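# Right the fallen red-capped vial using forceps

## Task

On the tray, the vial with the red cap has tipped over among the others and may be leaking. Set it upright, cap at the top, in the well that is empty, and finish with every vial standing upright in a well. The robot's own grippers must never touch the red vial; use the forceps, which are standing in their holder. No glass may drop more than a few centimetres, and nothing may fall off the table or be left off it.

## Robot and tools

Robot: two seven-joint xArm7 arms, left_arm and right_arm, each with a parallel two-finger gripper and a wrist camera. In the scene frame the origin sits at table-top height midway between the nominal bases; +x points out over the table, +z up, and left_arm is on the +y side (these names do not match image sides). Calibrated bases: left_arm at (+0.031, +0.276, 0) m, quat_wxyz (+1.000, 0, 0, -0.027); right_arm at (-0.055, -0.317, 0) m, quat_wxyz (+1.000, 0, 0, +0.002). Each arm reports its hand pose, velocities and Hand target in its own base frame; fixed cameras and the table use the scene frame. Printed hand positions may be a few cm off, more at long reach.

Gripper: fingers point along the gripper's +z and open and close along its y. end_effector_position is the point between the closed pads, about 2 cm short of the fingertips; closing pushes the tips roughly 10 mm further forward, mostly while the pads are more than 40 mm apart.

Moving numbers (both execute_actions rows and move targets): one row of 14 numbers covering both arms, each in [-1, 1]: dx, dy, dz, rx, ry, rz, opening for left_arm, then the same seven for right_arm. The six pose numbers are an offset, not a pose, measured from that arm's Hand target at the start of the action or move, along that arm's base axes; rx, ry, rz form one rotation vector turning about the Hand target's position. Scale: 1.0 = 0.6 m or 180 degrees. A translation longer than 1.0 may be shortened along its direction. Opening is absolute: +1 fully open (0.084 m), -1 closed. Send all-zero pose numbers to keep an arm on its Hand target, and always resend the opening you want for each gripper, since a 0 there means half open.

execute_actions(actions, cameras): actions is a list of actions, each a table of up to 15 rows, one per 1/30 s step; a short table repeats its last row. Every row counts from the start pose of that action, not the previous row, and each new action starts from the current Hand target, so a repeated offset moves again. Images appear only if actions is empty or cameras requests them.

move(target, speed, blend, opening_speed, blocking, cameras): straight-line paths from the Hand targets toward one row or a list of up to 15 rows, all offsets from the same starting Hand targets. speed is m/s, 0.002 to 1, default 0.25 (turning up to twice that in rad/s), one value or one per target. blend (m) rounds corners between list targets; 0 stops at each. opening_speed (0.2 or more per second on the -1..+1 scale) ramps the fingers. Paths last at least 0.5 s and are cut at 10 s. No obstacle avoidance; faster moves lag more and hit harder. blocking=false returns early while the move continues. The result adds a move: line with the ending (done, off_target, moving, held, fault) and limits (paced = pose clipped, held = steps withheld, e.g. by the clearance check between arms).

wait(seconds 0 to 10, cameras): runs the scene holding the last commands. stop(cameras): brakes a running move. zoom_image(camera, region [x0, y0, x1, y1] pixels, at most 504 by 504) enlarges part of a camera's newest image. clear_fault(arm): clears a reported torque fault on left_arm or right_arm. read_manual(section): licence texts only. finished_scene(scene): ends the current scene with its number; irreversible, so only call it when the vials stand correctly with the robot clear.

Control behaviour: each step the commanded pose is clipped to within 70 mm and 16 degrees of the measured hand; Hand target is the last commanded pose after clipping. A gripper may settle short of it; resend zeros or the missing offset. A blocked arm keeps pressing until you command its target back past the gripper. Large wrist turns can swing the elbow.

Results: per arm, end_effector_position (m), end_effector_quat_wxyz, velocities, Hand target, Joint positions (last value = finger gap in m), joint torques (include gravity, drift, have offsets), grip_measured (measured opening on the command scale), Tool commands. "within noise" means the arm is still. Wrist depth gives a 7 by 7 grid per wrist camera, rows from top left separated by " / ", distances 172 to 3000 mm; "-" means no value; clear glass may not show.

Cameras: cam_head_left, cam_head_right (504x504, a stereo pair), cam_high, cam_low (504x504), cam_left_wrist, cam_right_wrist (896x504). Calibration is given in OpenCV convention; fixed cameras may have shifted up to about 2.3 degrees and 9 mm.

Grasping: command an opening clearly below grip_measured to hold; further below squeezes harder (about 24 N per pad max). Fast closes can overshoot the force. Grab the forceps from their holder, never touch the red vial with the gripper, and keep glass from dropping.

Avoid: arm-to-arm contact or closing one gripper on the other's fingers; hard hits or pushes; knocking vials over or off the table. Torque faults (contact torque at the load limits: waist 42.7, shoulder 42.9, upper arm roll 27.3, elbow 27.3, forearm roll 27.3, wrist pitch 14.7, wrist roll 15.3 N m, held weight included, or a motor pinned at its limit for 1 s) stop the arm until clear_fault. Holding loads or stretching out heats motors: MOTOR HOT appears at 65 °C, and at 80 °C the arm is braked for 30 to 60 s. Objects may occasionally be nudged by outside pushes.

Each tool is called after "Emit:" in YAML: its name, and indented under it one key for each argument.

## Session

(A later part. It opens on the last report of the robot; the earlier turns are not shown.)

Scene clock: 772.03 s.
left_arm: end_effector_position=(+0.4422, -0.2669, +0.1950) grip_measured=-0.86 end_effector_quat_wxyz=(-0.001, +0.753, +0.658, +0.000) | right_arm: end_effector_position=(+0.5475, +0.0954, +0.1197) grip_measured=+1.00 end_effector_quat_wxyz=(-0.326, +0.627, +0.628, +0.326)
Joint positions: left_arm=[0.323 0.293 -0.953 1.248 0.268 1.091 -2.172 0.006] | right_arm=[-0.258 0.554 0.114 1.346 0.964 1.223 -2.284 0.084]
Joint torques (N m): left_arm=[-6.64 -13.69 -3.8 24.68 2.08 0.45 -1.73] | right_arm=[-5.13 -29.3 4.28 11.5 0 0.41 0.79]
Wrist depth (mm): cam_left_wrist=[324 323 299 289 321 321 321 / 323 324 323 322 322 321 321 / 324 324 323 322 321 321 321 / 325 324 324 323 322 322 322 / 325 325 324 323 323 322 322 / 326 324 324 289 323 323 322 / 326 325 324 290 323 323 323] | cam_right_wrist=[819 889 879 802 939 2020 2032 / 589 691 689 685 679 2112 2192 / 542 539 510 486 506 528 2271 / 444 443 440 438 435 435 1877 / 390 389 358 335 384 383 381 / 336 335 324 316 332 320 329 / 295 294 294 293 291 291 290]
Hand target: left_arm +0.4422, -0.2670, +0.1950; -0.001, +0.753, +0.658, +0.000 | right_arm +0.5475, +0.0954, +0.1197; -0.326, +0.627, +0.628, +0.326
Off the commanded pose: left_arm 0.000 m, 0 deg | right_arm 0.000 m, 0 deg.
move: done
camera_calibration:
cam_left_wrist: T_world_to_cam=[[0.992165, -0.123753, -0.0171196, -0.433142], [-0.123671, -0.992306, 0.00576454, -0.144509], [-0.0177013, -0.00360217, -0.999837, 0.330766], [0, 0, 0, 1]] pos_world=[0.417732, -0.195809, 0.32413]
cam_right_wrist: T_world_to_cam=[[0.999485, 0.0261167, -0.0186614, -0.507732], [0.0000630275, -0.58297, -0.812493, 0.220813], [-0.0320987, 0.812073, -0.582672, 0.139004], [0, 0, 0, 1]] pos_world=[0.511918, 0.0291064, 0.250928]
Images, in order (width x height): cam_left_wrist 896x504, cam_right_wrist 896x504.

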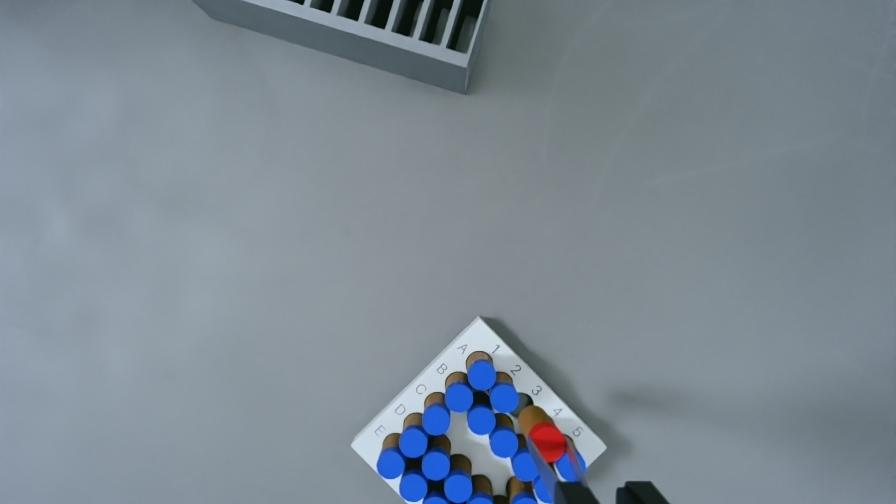

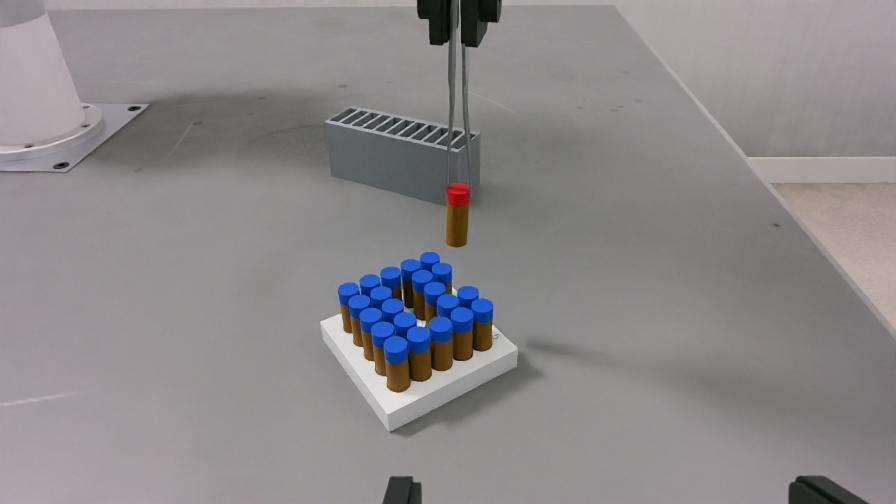

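Emit:
move:
  target: [-0.0015,-0.0101,-0.0317,0,0,0,-1,0,0,0,0,0,0,1]
  speed: 0.06
  cameras: ["cam_left_wrist","cam_right_wrist"]

Emit:
zoom_image:
  camera: "cam_left_wrist"
  region: [470, 364, 610, 504]

Emit:
zoom_image:
  camera: "cam_right_wrist"
  region: [380, 190, 520, 330]

Scene clock: 786.20 s.
left_arm: end_effector_position=(+0.4413, -0.2730, +0.1761) grip_measured=-0.86 end_effector_quat_wxyz=(-0.001, +0.753, +0.658, +0.000) | right_arm: end_effector_position=(+0.5475, +0.0954, +0.1197) grip_measured=+1.00 end_effector_quat_wxyz=(-0.326, +0.627, +0.628, +0.326)
Joint positions: left_arm=[0.295 0.33 -0.937 1.229 0.306 1.051 -2.208 0.006] | right_arm=[-0.258 0.554 0.114 1.346 0.964 1.223 -2.284 0.084]
Joint torques (N m): left_arm=[-6.61 -14.58 -4.19 16.23 2.16 -3.82 -1.66] | right_arm=[-5.06 -29.45 4.43 11.48 -0.02 0.36 0.79]
Wrist depth (mm): cam_left_wrist=[305 304 303 297 303 303 302 / 305 305 304 303 304 303 302 / 305 305 305 304 304 303 303 / 306 305 305 304 304 304 303 / 305 306 305 305 304 304 303 / 307 306 305 263 303 304 303 / 306 306 306 268 263 304 304] | cam_right_wrist=[818 888 886 256 941 1991 2038 / 588 693 646 640 679 2119 2199 / 544 540 509 482 507 530 2271 / 444 442 440 419 437 433 1877 / 389 389 359 335 383 382 381 / 336 335 324 317 331 320 329 / 295 294 294 293 292 291 290]
Hand target: left_arm +0.4413, -0.2730, +0.1760; -0.001, +0.753, +0.658, +0.000 | right_arm +0.5475, +0.0954, +0.1197; -0.326, +0.627, +0.628, +0.326
Off the commanded pose: left_arm 0.000 m, 0 deg | right_arm 0.000 m, 0 deg.
move: done
camera_calibration:
cam_left_wrist: T_world_to_cam=[[0.992164, -0.123754, -0.0172188, -0.433284], [-0.123671, -0.992306, 0.00577691, -0.150469], [-0.0178013, -0.00360216, -0.999835, 0.311873], [0, 0, 0, 1]] pos_world=[0.416832, -0.201809, 0.30523]
cam_right_wrist: T_world_to_cam=[[0.999485, 0.0261167, -0.0186614, -0.507732], [0.0000630275, -0.58297, -0.812493, 0.220813], [-0.0320987, 0.812073, -0.582672, 0.139004], [0, 0, 0, 1]] pos_world=[0.511918, 0.0291064, 0.250928]
Images, in order (width x height): cam_left_wrist 896x504, cam_right_wrist 896x504.

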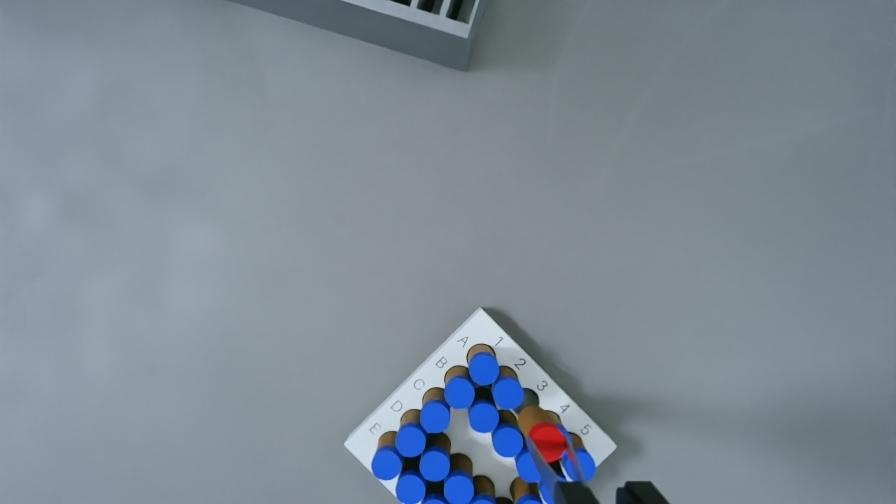

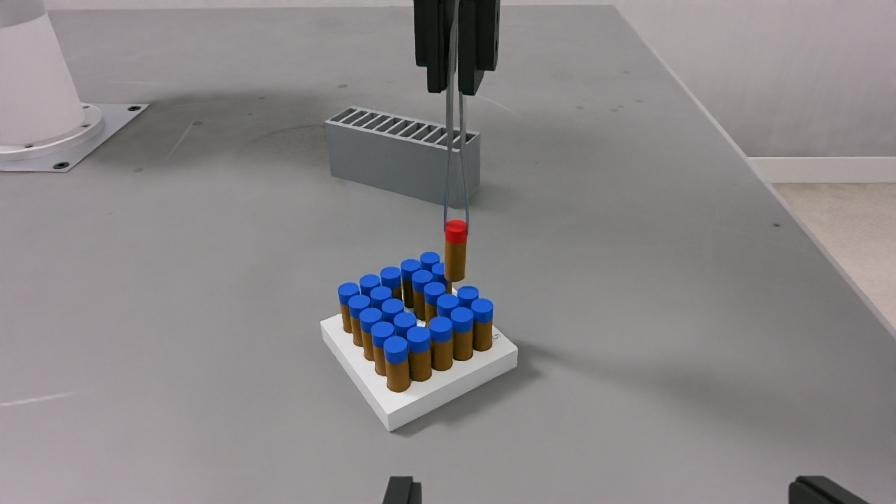

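Scaled by 3.600 from the camera's 896x504 image, which has a finer 1280x720 frame.

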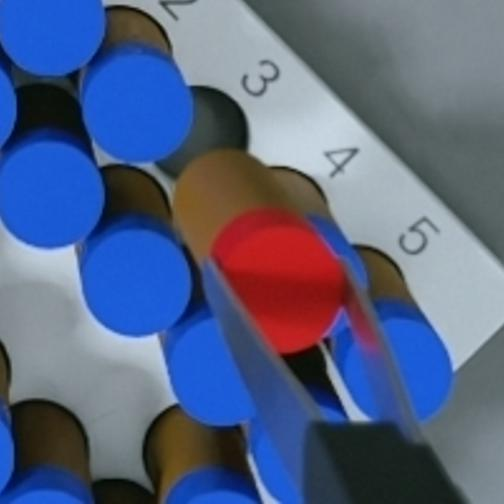

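Scaled by 3.600 from the camera's 896x504 image, which has a finer 1280x720 frame.

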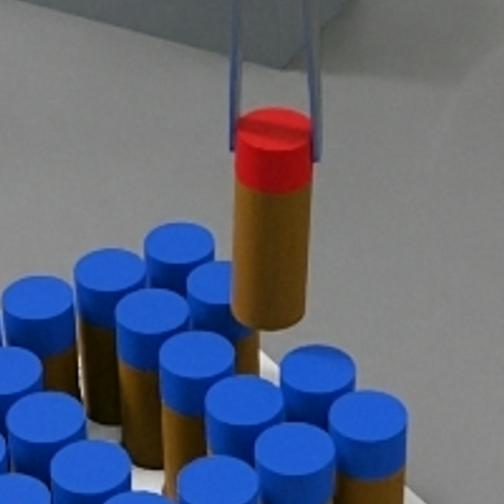

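Emit:
move:
  target: [-0.0007,-0.0010,-0.045,0,0,0,-1,0,0,0,0,0,0,1]
  speed: 0.03
  cameras: ["cam_left_wrist","cam_right_wrist"]

Emit:
zoom_image:
  camera: "cam_left_wrist"
  region: [470, 364, 610, 504]

Emit:
zoom_image:
  camera: "cam_right_wrist"
  region: [380, 220, 520, 360]

Scene clock: 804.37 s.
left_arm: end_effector_position=(+0.4408, -0.2736, +0.1491) grip_measured=-0.86 end_effector_quat_wxyz=(-0.001, +0.753, +0.658, +0.000) end_effector_velocity=(+0.000, +0.000, -0.002) end_effector_angular_velocity=(+0.000, -0.001, +0.000) | right_arm: end_effector_position=(+0.5475, +0.0954, +0.1197) grip_measured=+1.00 end_effector_quat_wxyz=(-0.326, +0.627, +0.628, +0.326)
Joint positions: left_arm=[0.274 0.372 -0.912 1.194 0.351 0.99 -2.239 0.006] | right_arm=[-0.258 0.554 0.114 1.346 0.964 1.223 -2.284 0.084]
Joint velocities: left_arm=[-0.002 0.002 0.003 -0.002 0.002 -0.005 -0.002 0] | right_arm=[within noise]
Joint torques (N m): left_arm=[-6.79 -15.57 -4.79 15.66 2.31 -3.99 -1.62] | right_arm=[-4.83 -29.4 4.28 11.46 0.01 0.37 0.87]
Wrist depth (mm): cam_left_wrist=[278 276 277 276 276 276 275 / 278 278 277 277 276 276 275 / 278 278 278 277 277 276 276 / 279 278 278 277 277 276 275 / 279 278 278 278 277 277 276 / 279 279 278 264 277 277 277 / 280 279 278 237 242 278 277] | cam_right_wrist=[818 886 - 257 866 2002 2032 / 588 694 688 275 679 2099 2185 / 542 540 510 484 507 528 2264 / 445 442 440 438 437 434 1867 / 390 388 359 335 384 383 381 / 336 335 323 317 331 320 329 / 295 294 294 293 292 291 290]
Hand target: left_arm +0.4409, -0.2736, +0.1490; -0.001, +0.753, +0.658, +0.000 | right_arm +0.5475, +0.0954, +0.1197; -0.326, +0.627, +0.628, +0.326
Off the commanded pose: left_arm 0.000 m, 0 deg | right_arm 0.000 m, 0 deg.
move: done
camera_calibration:
cam_left_wrist: T_world_to_cam=[[0.992164, -0.123754, -0.0172188, -0.433427], [-0.123671, -0.992306, 0.00577691, -0.150958], [-0.0178013, -0.00360216, -0.999835, 0.284868], [0, 0, 0, 1]] pos_world=[0.416432, -0.202409, 0.27823]
cam_right_wrist: T_world_to_cam=[[0.999485, 0.0261167, -0.0186614, -0.507732], [0.0000630275, -0.58297, -0.812493, 0.220813], [-0.0320987, 0.812073, -0.582672, 0.139004], [0, 0, 0, 1]] pos_world=[0.511918, 0.0291064, 0.250928]
Images, in order (width x height): cam_left_wrist 896x504, cam_right_wrist 896x504.

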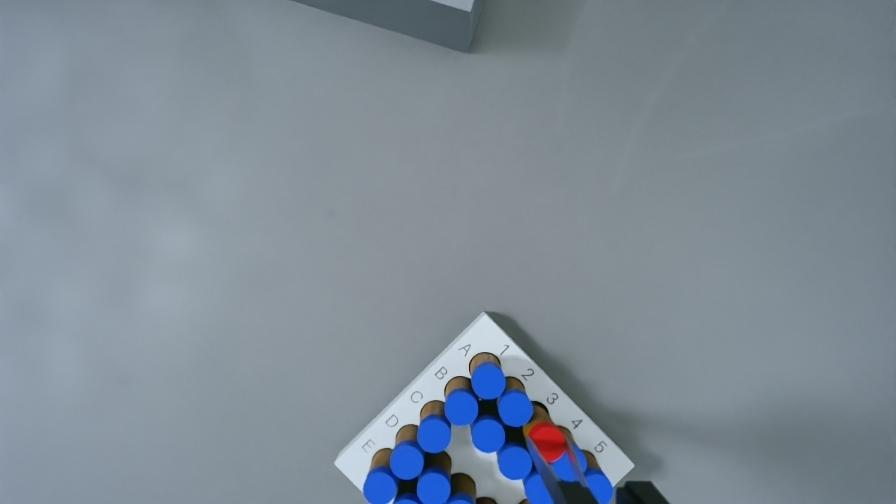

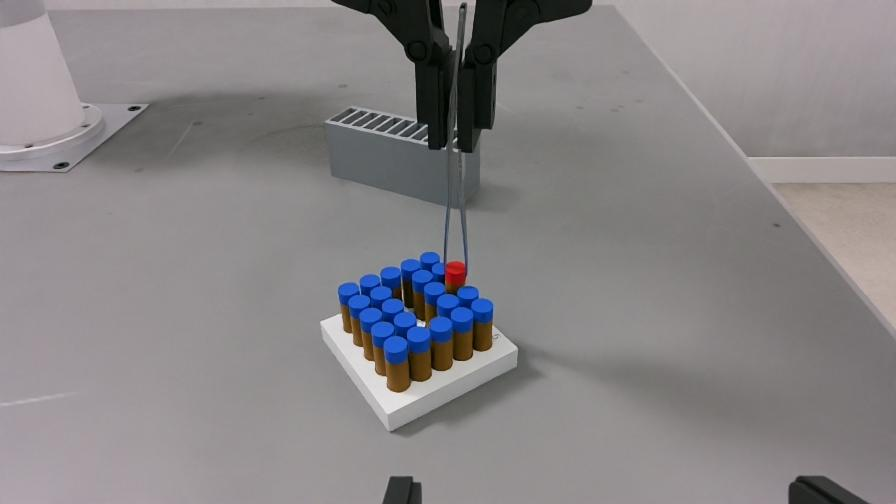

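Scaled by 3.600 from the camera's 896x504 image, which has a finer 1280x720 frame.

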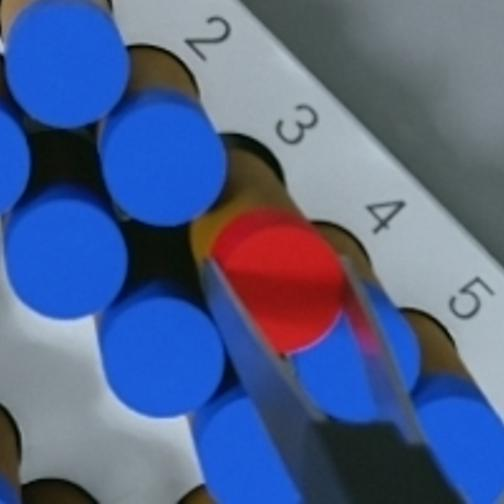

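Scaled by 3.600 from the camera's 896x504 image, which has a finer 1280x720 frame.

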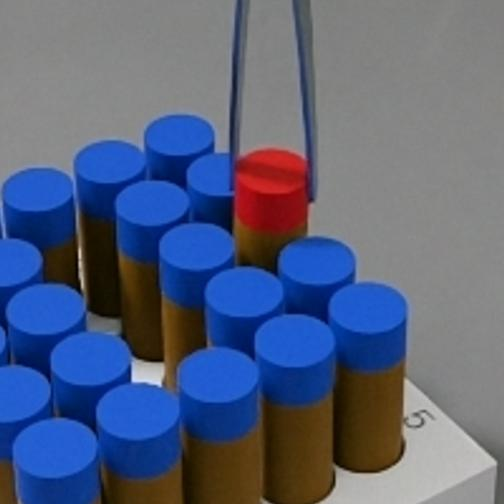

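Emit:
move:
  target:
    - [0.0013,-0.0002,0,0,0,0,-1,0,0,0,0,0,0,1]
    - [0.0013,-0.0002,-0.0083,0,0,0,-1,0,0,0,0,0,0,1]
  speed: 0.02
  cameras: ["cam_left_wrist","cam_right_wrist"]

Emit:
zoom_image:
  camera: "cam_left_wrist"
  region: [470, 364, 610, 504]

Emit:
zoom_image:
  camera: "cam_right_wrist"
  region: [380, 220, 520, 360]

Scene clock: 838.83 s.
left_arm: end_effector_position=(+0.4416, -0.2737, +0.1441) grip_measured=-0.86 end_effector_quat_wxyz=(-0.001, +0.753, +0.658, +0.000) | right_arm: end_effector_position=(+0.5475, +0.0954, +0.1197) grip_measured=+1.00 end_effector_quat_wxyz=(-0.326, +0.627, +0.628, +0.326)
Joint positions: left_arm=[0.268 0.383 -0.905 1.191 0.361 0.98 -2.245 0.006] | right_arm=[-0.258 0.554 0.114 1.346 0.964 1.223 -2.284 0.084]
Joint torques (N m): left_arm=[-7.03 -16.1 -5.25 15.69 2 -3.85 -1.68] | right_arm=[-4.77 -29.59 4.31 11.33 0.08 0.26 0.85]
Wrist depth (mm): cam_left_wrist=[273 273 272 271 271 271 270 / 273 272 272 271 271 271 271 / 273 273 272 272 271 271 271 / 274 273 272 272 272 271 272 / 274 273 273 273 272 272 272 / 274 273 273 247 272 272 271 / 274 274 274 232 243 272 272] | cam_right_wrist=[816 887 - 255 793 1991 2014 / 588 692 691 280 678 2132 2206 / 542 539 511 484 506 530 2279 / 444 442 440 438 436 434 1862 / 390 388 359 336 384 383 381 / 336 334 324 317 332 321 330 / 295 295 294 292 292 291 290]
Hand target: left_arm +0.4416, -0.2737, +0.1440; -0.001, +0.753, +0.658, +0.000 | right_arm +0.5475, +0.0954, +0.1197; -0.326, +0.627, +0.628, +0.326
Off the commanded pose: left_arm 0.000 m, 0 deg | right_arm 0.000 m, 0 deg.
move: done
camera_calibration:
cam_left_wrist: T_world_to_cam=[[0.992164, -0.123752, -0.0172312, -0.434327], [-0.123672, -0.992307, 0.00567768, -0.151001], [-0.0178013, -0.00350218, -0.999835, 0.279903], [0, 0, 0, 1]] pos_world=[0.417232, -0.202608, 0.27323]
cam_right_wrist: T_world_to_cam=[[0.999485, 0.0261167, -0.0186614, -0.507732], [0.0000630275, -0.58297, -0.812493, 0.220813], [-0.0320987, 0.812073, -0.582672, 0.139004], [0, 0, 0, 1]] pos_world=[0.511918, 0.0291064, 0.250928]
Images, in order (width x height): cam_left_wrist 896x504, cam_right_wrist 896x504.

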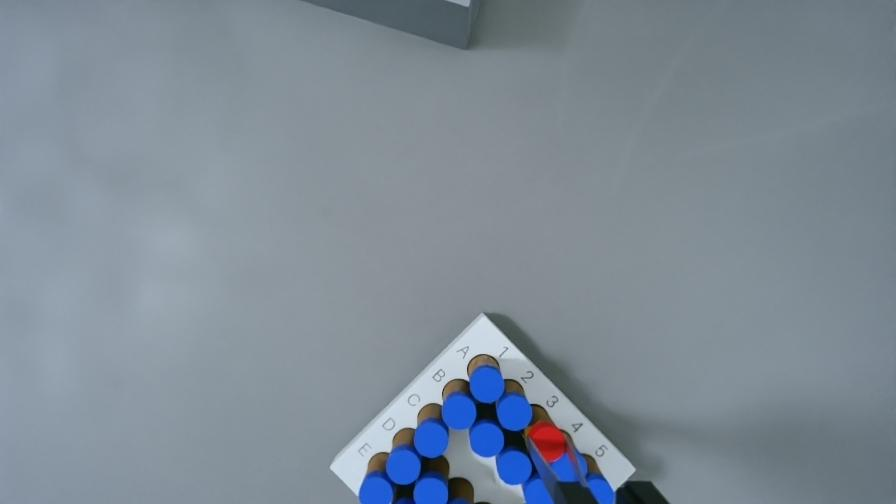

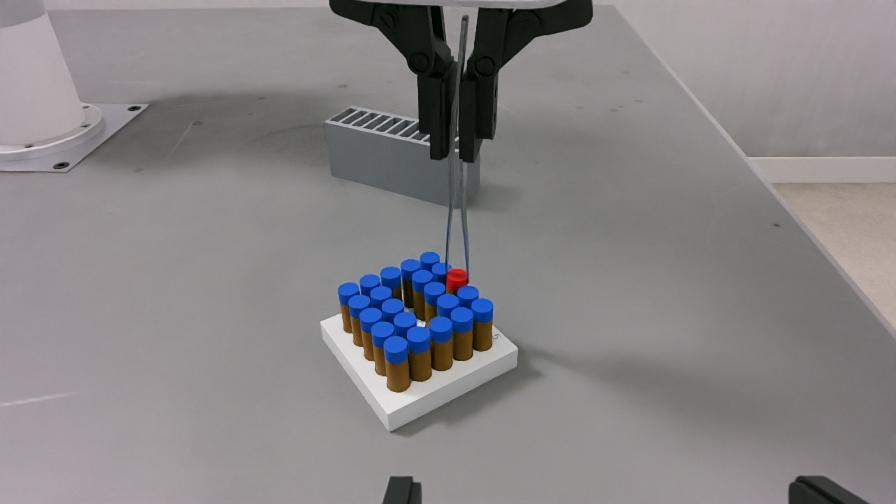

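Scaled by 3.600 from the camera's 896x504 image, which has a finer 1280x720 frame.

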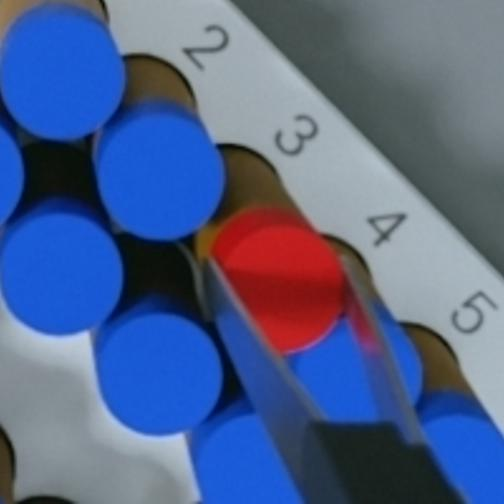

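Scaled by 3.600 from the camera's 896x504 image, which has a finer 1280x720 frame.

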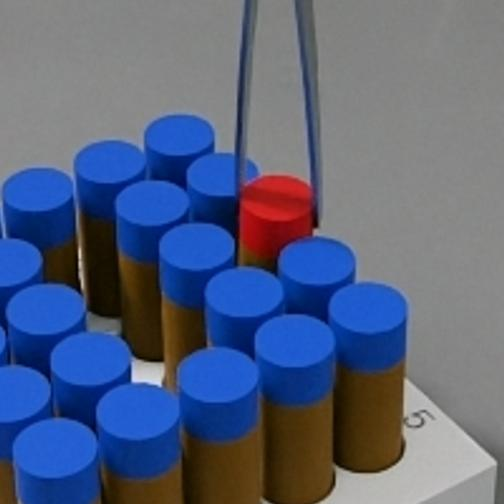

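Emit:
move:
  target: [0,0,-0.0033,0,0,0,-1,0,0,0,0,0,0,1]
  speed: 0.02
  cameras: ["cam_left_wrist","cam_right_wrist"]

Emit:
zoom_image:
  camera: "cam_left_wrist"
  region: [470, 364, 610, 504]

Emit:
zoom_image:
  camera: "cam_right_wrist"
  region: [380, 220, 520, 360]

Scene clock: 851.73 s.
left_arm: end_effector_position=(+0.4416, -0.2737, +0.1421) grip_measured=-0.86 end_effector_quat_wxyz=(-0.001, +0.753, +0.658, +0.000) | right_arm: end_effector_position=(+0.5475, +0.0954, +0.1197) grip_measured=+1.00 end_effector_quat_wxyz=(-0.326, +0.627, +0.628, +0.326)
Joint positions: left_arm=[0.266 0.386 -0.903 1.189 0.365 0.976 -2.248 0.006] | right_arm=[-0.258 0.554 0.114 1.346 0.964 1.223 -2.284 0.084]
Joint torques (N m): left_arm=[-6.78 -16.19 -5.16 15.54 2.12 -3.96 -1.77] | right_arm=[-4.96 -29.5 4.25 11.32 -0.13 0.37 0.84]
Wrist depth (mm): cam_left_wrist=[271 270 270 269 269 269 268 / 271 270 270 270 270 269 269 / 271 271 270 270 270 269 268 / 271 271 271 271 270 269 269 / 272 271 272 271 270 270 269 / 271 272 272 247 270 270 270 / 272 272 271 229 243 271 270] | cam_right_wrist=[814 890 809 255 792 1979 2026 / 588 690 691 279 678 2099 2178 / 541 539 510 482 506 528 2264 / 442 443 441 438 436 435 1893 / 390 388 359 335 383 382 381 / 335 334 323 317 331 320 329 / 295 294 294 292 291 291 290]
Hand target: left_arm +0.4416, -0.2737, +0.1420; -0.001, +0.753, +0.658, +0.000 | right_arm +0.5475, +0.0954, +0.1197; -0.326, +0.627, +0.628, +0.326
Off the commanded pose: left_arm 0.000 m, 0 deg | right_arm 0.000 m, 0 deg.
move: done
camera_calibration:
cam_left_wrist: T_world_to_cam=[[0.992164, -0.123752, -0.0172312, -0.434362], [-0.123672, -0.992307, 0.00567768, -0.15099], [-0.0178013, -0.00350218, -0.999835, 0.277903], [0, 0, 0, 1]] pos_world=[0.417232, -0.202608, 0.27123]
cam_right_wrist: T_world_to_cam=[[0.999485, 0.0261167, -0.0186614, -0.507732], [0.0000630275, -0.58297, -0.812493, 0.220813], [-0.0320987, 0.812073, -0.582672, 0.139004], [0, 0, 0, 1]] pos_world=[0.511918, 0.0291064, 0.250928]
Images, in order (width x height): cam_left_wrist 896x504, cam_right_wrist 896x504.

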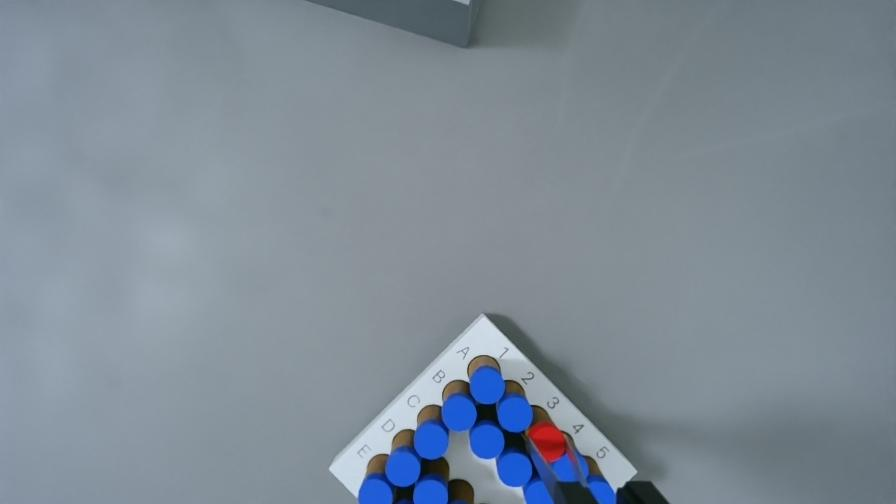

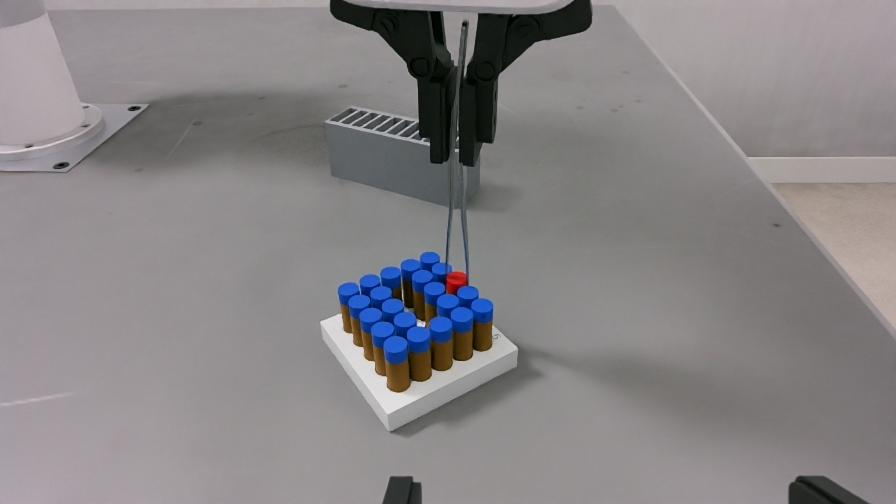

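Scaled by 3.600 from the camera's 896x504 image, which has a finer 1280x720 frame.

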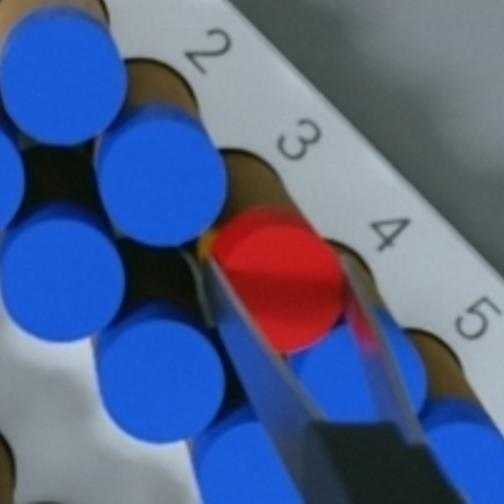

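Scaled by 3.600 from the camera's 896x504 image, which has a finer 1280x720 frame.

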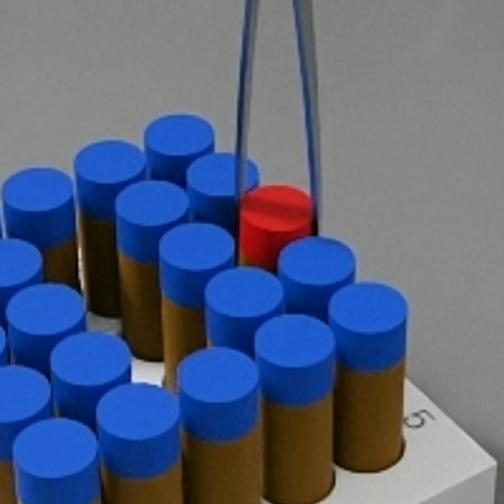

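Emit:
move:
  target: [0,0,-0.0025,0,0,0,-1,0,0,0,0,0,0,1]
  speed: 0.01
  cameras: ["cam_left_wrist","cam_right_wrist"]

Emit:
zoom_image:
  camera: "cam_left_wrist"
  region: [470, 364, 610, 504]

Emit:
zoom_image:
  camera: "cam_right_wrist"
  region: [380, 220, 520, 360]

Scene clock: 865.10 s.
left_arm: end_effector_position=(+0.4416, -0.2737, +0.1406) grip_measured=-0.86 end_effector_quat_wxyz=(-0.001, +0.753, +0.658, +0.000) | right_arm: end_effector_position=(+0.5475, +0.0954, +0.1197) grip_measured=+1.00 end_effector_quat_wxyz=(-0.326, +0.627, +0.628, +0.326)
Joint positions: left_arm=[0.264 0.389 -0.901 1.187 0.368 0.972 -2.249 0.006] | right_arm=[-0.258 0.554 0.114 1.346 0.964 1.223 -2.284 0.084]
Joint torques (N m): left_arm=[-6.7 -16.1 -5.14 15.59 2.47 -3.8 -1.6] | right_arm=[-4.71 -29.51 4.23 11.3 -0.03 0.27 0.81]
Wrist depth (mm): cam_left_wrist=[269 269 268 268 268 267 267 / 270 269 268 268 268 268 267 / 270 270 269 269 268 268 268 / 270 270 269 269 269 268 267 / 271 270 269 269 268 268 268 / 271 270 270 247 269 268 268 / 271 270 270 228 243 269 268] | cam_right_wrist=[819 888 264 254 794 2032 2032 / 587 694 647 279 679 2132 2172 / 543 539 509 481 505 528 2271 / 444 443 440 438 435 434 1888 / 390 388 359 335 384 383 380 / 335 335 323 317 332 320 329 / 295 294 294 293 292 291 290]
Hand target: left_arm +0.4416, -0.2737, +0.1405; -0.001, +0.753, +0.658, +0.000 | right_arm +0.5475, +0.0954, +0.1197; -0.326, +0.627, +0.628, +0.326
Off the commanded pose: left_arm 0.000 m, 0 deg | right_arm 0.000 m, 0 deg.
move: done
camera_calibration:
cam_left_wrist: T_world_to_cam=[[0.992164, -0.123752, -0.0172312, -0.434388], [-0.123672, -0.992307, 0.00567768, -0.150981], [-0.0178013, -0.00350218, -0.999835, 0.276404], [0, 0, 0, 1]] pos_world=[0.417232, -0.202608, 0.26973]
cam_right_wrist: T_world_to_cam=[[0.999485, 0.0261167, -0.0186614, -0.507732], [0.0000630275, -0.58297, -0.812493, 0.220813], [-0.0320987, 0.812073, -0.582672, 0.139004], [0, 0, 0, 1]] pos_world=[0.511918, 0.0291064, 0.250928]
Images, in order (width x height): cam_left_wrist 896x504, cam_right_wrist 896x504.

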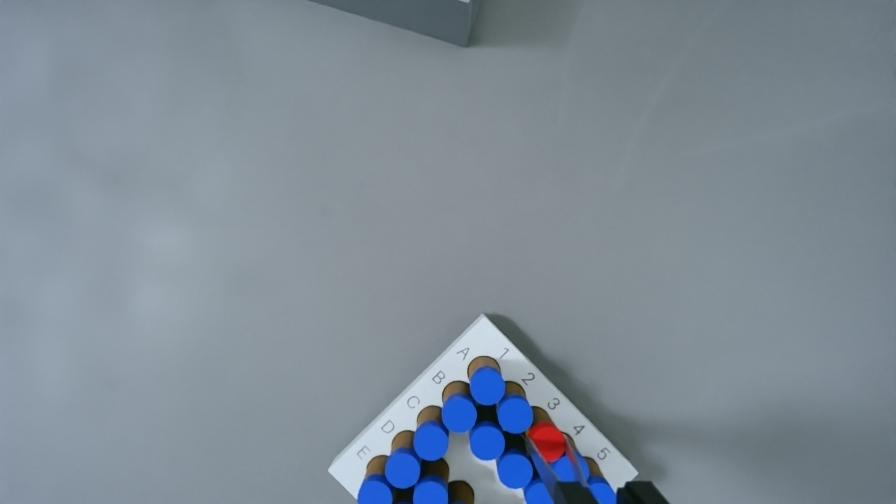

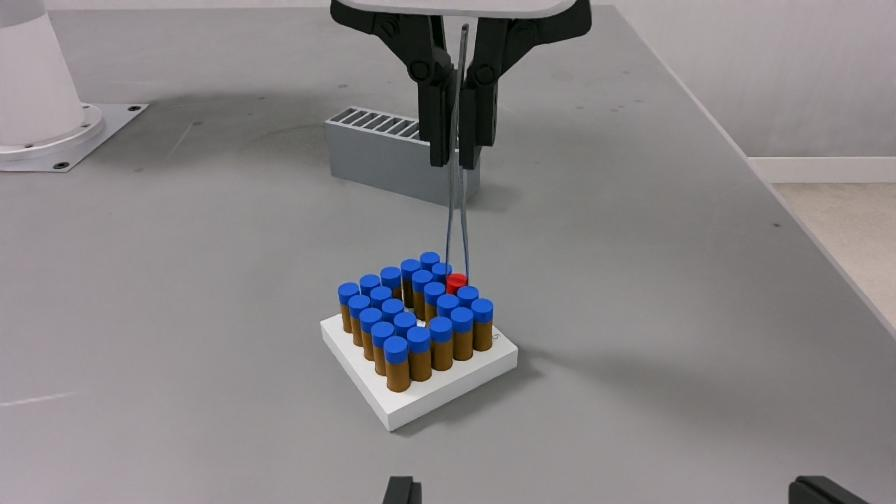

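Scaled by 3.600 from the camera's 896x504 image, which has a finer 1280x720 frame.

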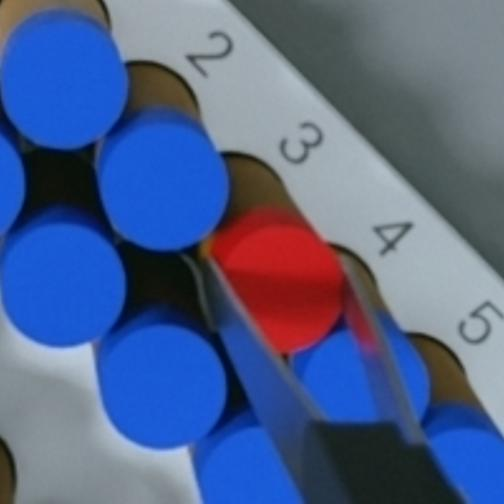

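Scaled by 3.600 from the camera's 896x504 image, which has a finer 1280x720 frame.

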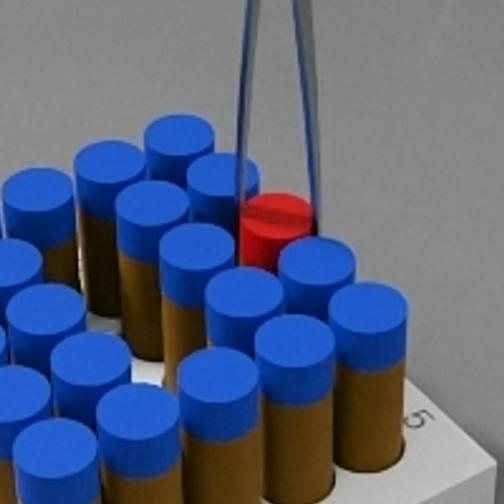

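Emit:
move:
  target: [0,0,-0.0018,0,0,0,-1,0,0,0,0,0,0,1]
  speed: 0.01
  cameras: ["cam_left_wrist","cam_right_wrist"]

Emit:
zoom_image:
  camera: "cam_left_wrist"
  region: [470, 364, 610, 504]

Emit:
zoom_image:
  camera: "cam_right_wrist"
  region: [380, 220, 520, 360]

Scene clock: 871.73 s.
left_arm: end_effector_position=(+0.4416, -0.2737, +0.1395) grip_measured=-0.86 end_effector_quat_wxyz=(-0.001, +0.753, +0.658, +0.000) | right_arm: end_effector_position=(+0.5475, +0.0954, +0.1197) grip_measured=+1.00 end_effector_quat_wxyz=(-0.326, +0.627, +0.628, +0.326)
Joint positions: left_arm=[0.263 0.391 -0.9 1.186 0.37 0.97 -2.251 0.006] | right_arm=[-0.258 0.554 0.114 1.346 0.964 1.223 -2.284 0.084]
Joint torques (N m): left_arm=[-6.42 -15.14 -4.41 14.09 2.48 -3.9 -1.68] | right_arm=[-4.88 -29.62 4.33 11.17 0.06 0.24 0.9]
Wrist depth (mm): cam_left_wrist=[268 267 268 267 266 266 266 / 269 268 267 267 267 267 266 / 269 268 268 267 267 267 266 / 269 268 268 267 268 267 267 / 269 269 269 268 268 267 267 / 270 269 269 247 268 267 267 / 269 269 269 227 243 267 267] | cam_right_wrist=[818 887 265 254 792 2032 2032 / 590 692 649 279 678 2138 2192 / 543 540 510 486 506 528 2286 / 444 443 441 438 436 434 1882 / 390 388 359 335 384 383 381 / 336 335 323 316 331 320 329 / 294 294 294 293 291 290 290]
Hand target: left_arm +0.4416, -0.2737, +0.1394; -0.001, +0.753, +0.658, +0.000 | right_arm +0.5475, +0.0954, +0.1197; -0.326, +0.627, +0.628, +0.326
Off the commanded pose: left_arm 0.000 m, 0 deg | right_arm 0.000 m, 0 deg.
move: done
camera_calibration:
cam_left_wrist: T_world_to_cam=[[0.992164, -0.123752, -0.0172312, -0.434407], [-0.123672, -0.992307, 0.00567768, -0.150975], [-0.0178013, -0.00350218, -0.999835, 0.275304], [0, 0, 0, 1]] pos_world=[0.417232, -0.202608, 0.26863]
cam_right_wrist: T_world_to_cam=[[0.999485, 0.0261167, -0.0186614, -0.507732], [0.0000630275, -0.58297, -0.812493, 0.220813], [-0.0320987, 0.812073, -0.582672, 0.139004], [0, 0, 0, 1]] pos_world=[0.511918, 0.0291064, 0.250928]
Images, in order (width x height): cam_left_wrist 896x504, cam_right_wrist 896x504.

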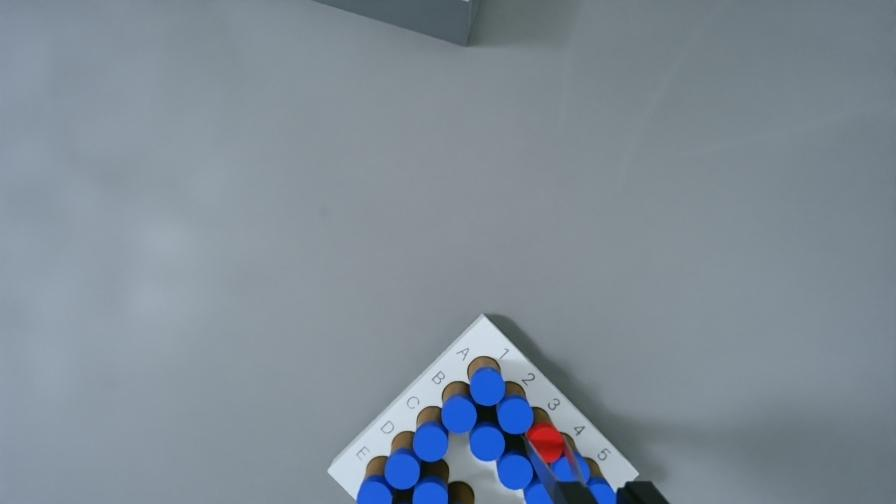

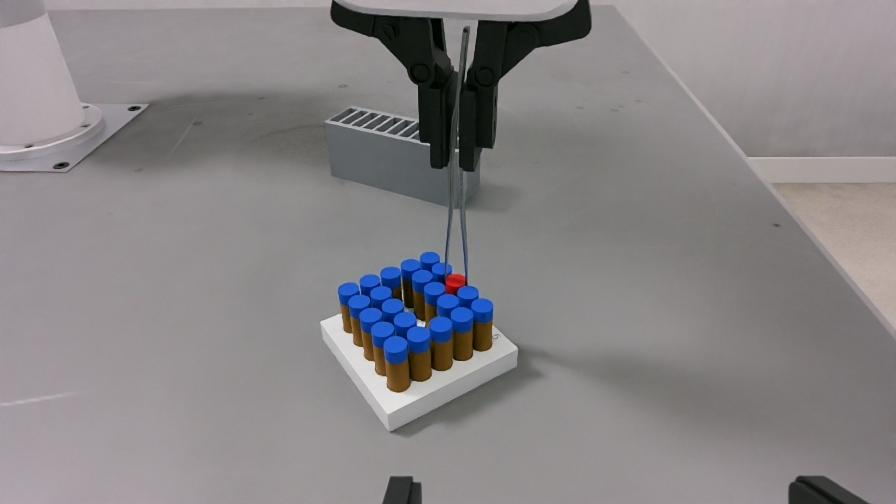

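Scaled by 3.600 from the camera's 896x504 image, which has a finer 1280x720 frame.

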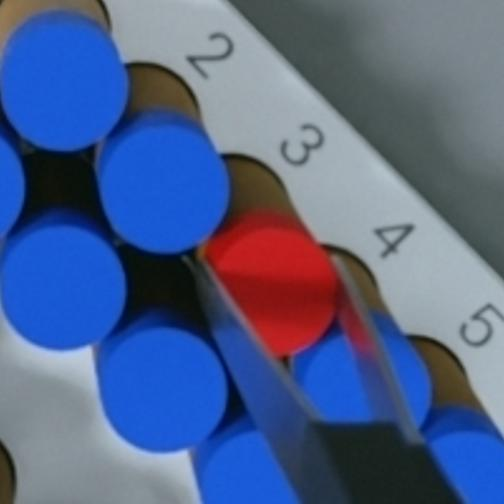

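Scaled by 3.600 from the camera's 896x504 image, which has a finer 1280x720 frame.

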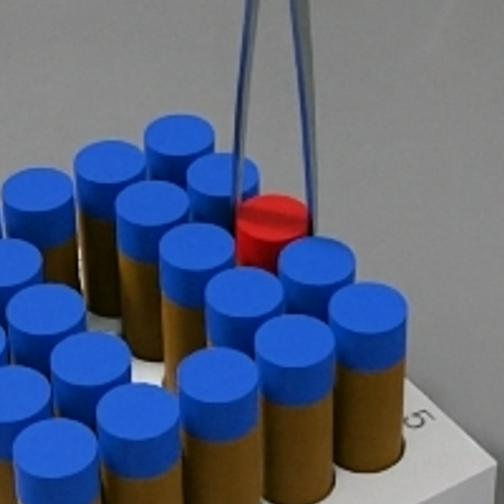

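Emit:
move:
  target: [0,0,0.0012,0,0,0,-1,0,0,0,0,0,0,1]
  speed: 0.01

Emit:
move:
  target: [0,0,0,0,0,0,-0.767,0,0,0,0,0,0,1]
  opening_speed: 0.2
  cameras: ["cam_left_wrist","cam_right_wrist"]

Emit:
zoom_image:
  camera: "cam_left_wrist"
  region: [470, 364, 610, 504]

Emit:
zoom_image:
  camera: "cam_right_wrist"
  region: [380, 220, 520, 360]

Scene clock: 880.63 s.
left_arm: end_effector_position=(+0.4416, -0.2737, +0.1401) grip_measured=-0.86 end_effector_quat_wxyz=(-0.001, +0.753, +0.658, +0.000) | right_arm: end_effector_position=(+0.5475, +0.0954, +0.1197) grip_measured=+1.00 end_effector_quat_wxyz=(-0.326, +0.627, +0.628, +0.326)
Joint positions: left_arm=[0.264 0.39 -0.901 1.187 0.368 0.971 -2.25 0.006] | right_arm=[-0.258 0.554 0.114 1.346 0.964 1.223 -2.284 0.084]
Joint torques (N m): left_arm=[6.46 -31.99 -9.19 23.82 -2.33 0.33 1.38] | right_arm=[-4.86 -29.78 4.23 11.15 0.02 0.26 0.86]
Wrist depth (mm): cam_left_wrist=[269 268 267 267 267 266 266 / 269 268 268 268 268 267 266 / 269 269 268 269 268 267 266 / 270 269 268 268 268 267 267 / 270 270 269 268 268 268 267 / 270 269 269 247 268 268 267 / 270 269 269 227 244 268 268] | cam_right_wrist=[819 888 264 254 790 1991 2026 / 588 693 646 276 679 2125 2192 / 542 540 510 482 505 528 2279 / 444 442 440 438 436 435 1857 / 389 387 359 335 384 383 381 / 336 336 324 316 331 320 330 / 295 294 294 293 292 291 290]
Hand target: left_arm +0.4416, -0.2737, +0.1402; -0.001, +0.753, +0.658, +0.000 | right_arm +0.5475, +0.0954, +0.1197; -0.326, +0.627, +0.628, +0.326
Off the commanded pose: left_arm 0.000 m, 0 deg | right_arm 0.000 m, 0 deg.
move: done

Scene clock: 882.03 s.
left_arm: end_effector_position=(+0.4416, -0.2737, +0.1402) grip_measured=-0.79 end_effector_quat_wxyz=(-0.001, +0.753, +0.658, +0.000) end_effector_velocity=(-0.001, +0.000, -0.001) end_effector_angular_velocity=(+0.002, +0.002, -0.002) | right_arm: end_effector_position=(+0.5475, +0.0954, +0.1197) grip_measured=+1.00 end_effector_quat_wxyz=(-0.326, +0.627, +0.628, +0.326)
Joint positions: left_arm=[0.264 0.389 -0.901 1.187 0.368 0.971 -2.25 0.009] | right_arm=[-0.258 0.554 0.114 1.346 0.964 1.223 -2.284 0.084]
Joint velocities: left_arm=[-0.002 0 0 -0.002 0 0.001 0 0.001] | right_arm=[within noise]
Joint torques (N m): left_arm=[6.32 -31.81 -9.1 23.53 -2.39 0.45 1.32] | right_arm=[-4.76 -29.66 4.36 11.12 0.05 0.22 0.82]
Wrist depth (mm): cam_left_wrist=[269 268 268 268 267 267 266 / 269 269 268 268 267 267 266 / 269 269 268 268 268 267 267 / 269 269 269 268 268 267 267 / 270 269 268 268 268 268 268 / 270 270 269 247 268 268 268 / 270 270 269 228 243 268 268] | cam_right_wrist=[817 887 264 255 791 2026 2038 / 587 693 644 276 679 2119 2185 / 542 540 511 482 505 530 2286 / 444 443 440 438 435 435 1888 / 389 389 359 335 383 383 381 / 336 335 323 317 331 320 330 / 295 294 294 293 292 292 290]
Hand target: left_arm +0.4416, -0.2737, +0.1402; -0.001, +0.753, +0.658, +0.000 | right_arm +0.5475, +0.0954, +0.1197; -0.326, +0.627, +0.628, +0.326
Off the commanded pose: left_arm 0.000 m, 0 deg | right_arm 0.000 m, 0 deg.
move: done
camera_calibration:
cam_left_wrist: T_world_to_cam=[[0.992164, -0.123752, -0.0172312, -0.434395], [-0.123672, -0.992307, 0.00567768, -0.150979], [-0.0178013, -0.00350218, -0.999835, 0.276004], [0, 0, 0, 1]] pos_world=[0.417232, -0.202608, 0.26933]
cam_right_wrist: T_world_to_cam=[[0.999485, 0.0261167, -0.0186614, -0.507732], [0.0000630275, -0.58297, -0.812493, 0.220813], [-0.0320987, 0.812073, -0.582672, 0.139004], [0, 0, 0, 1]] pos_world=[0.511918, 0.0291064, 0.250928]
Images, in order (width x height): cam_left_wrist 896x504, cam_right_wrist 896x504.

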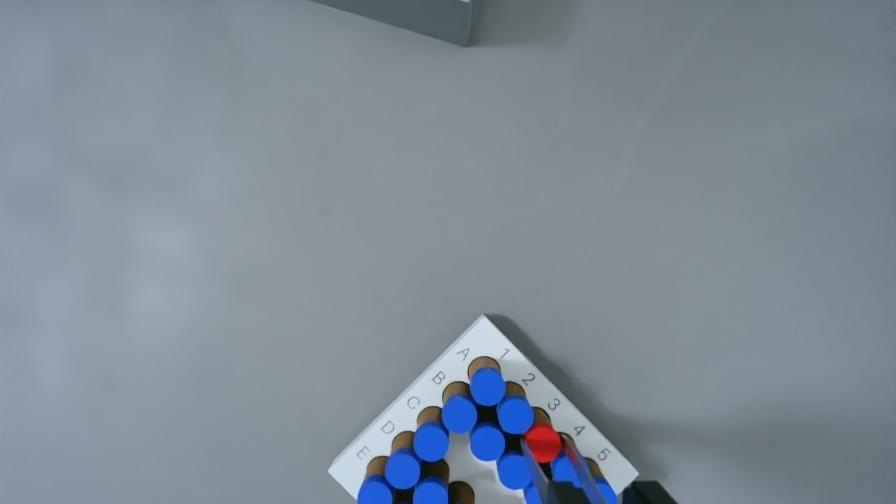

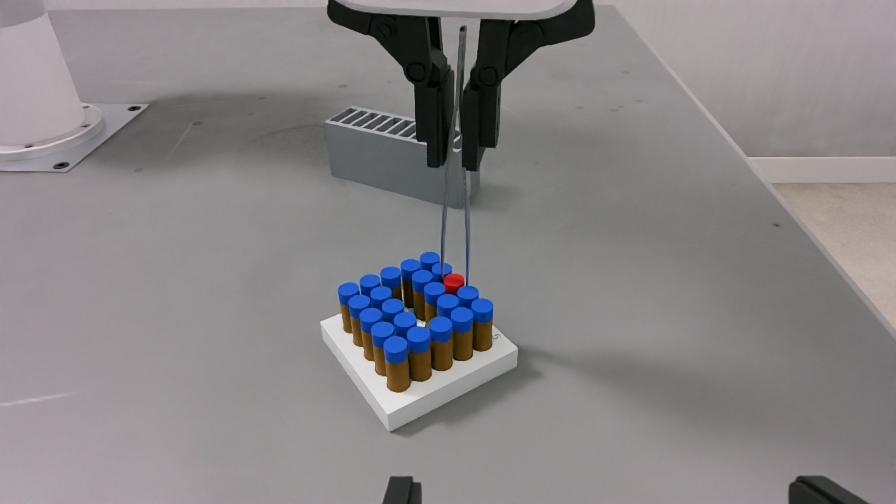

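Scaled by 3.600 from the camera's 896x504 image, which has a finer 1280x720 frame.

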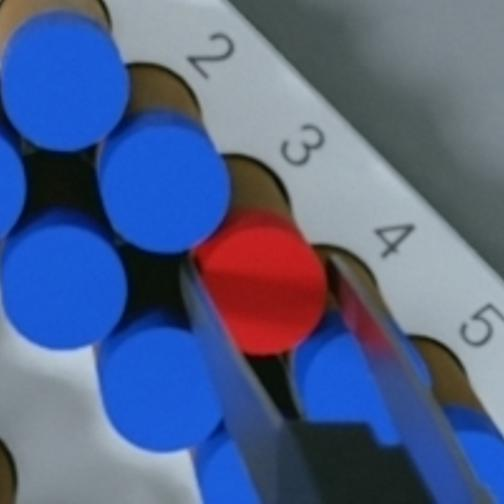

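Scaled by 3.600 from the camera's 896x504 image, which has a finer 1280x720 frame.

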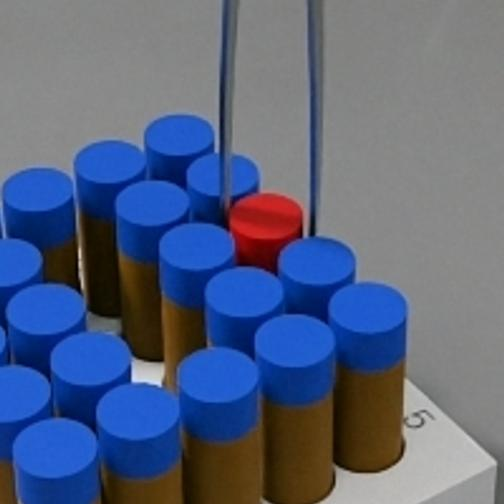

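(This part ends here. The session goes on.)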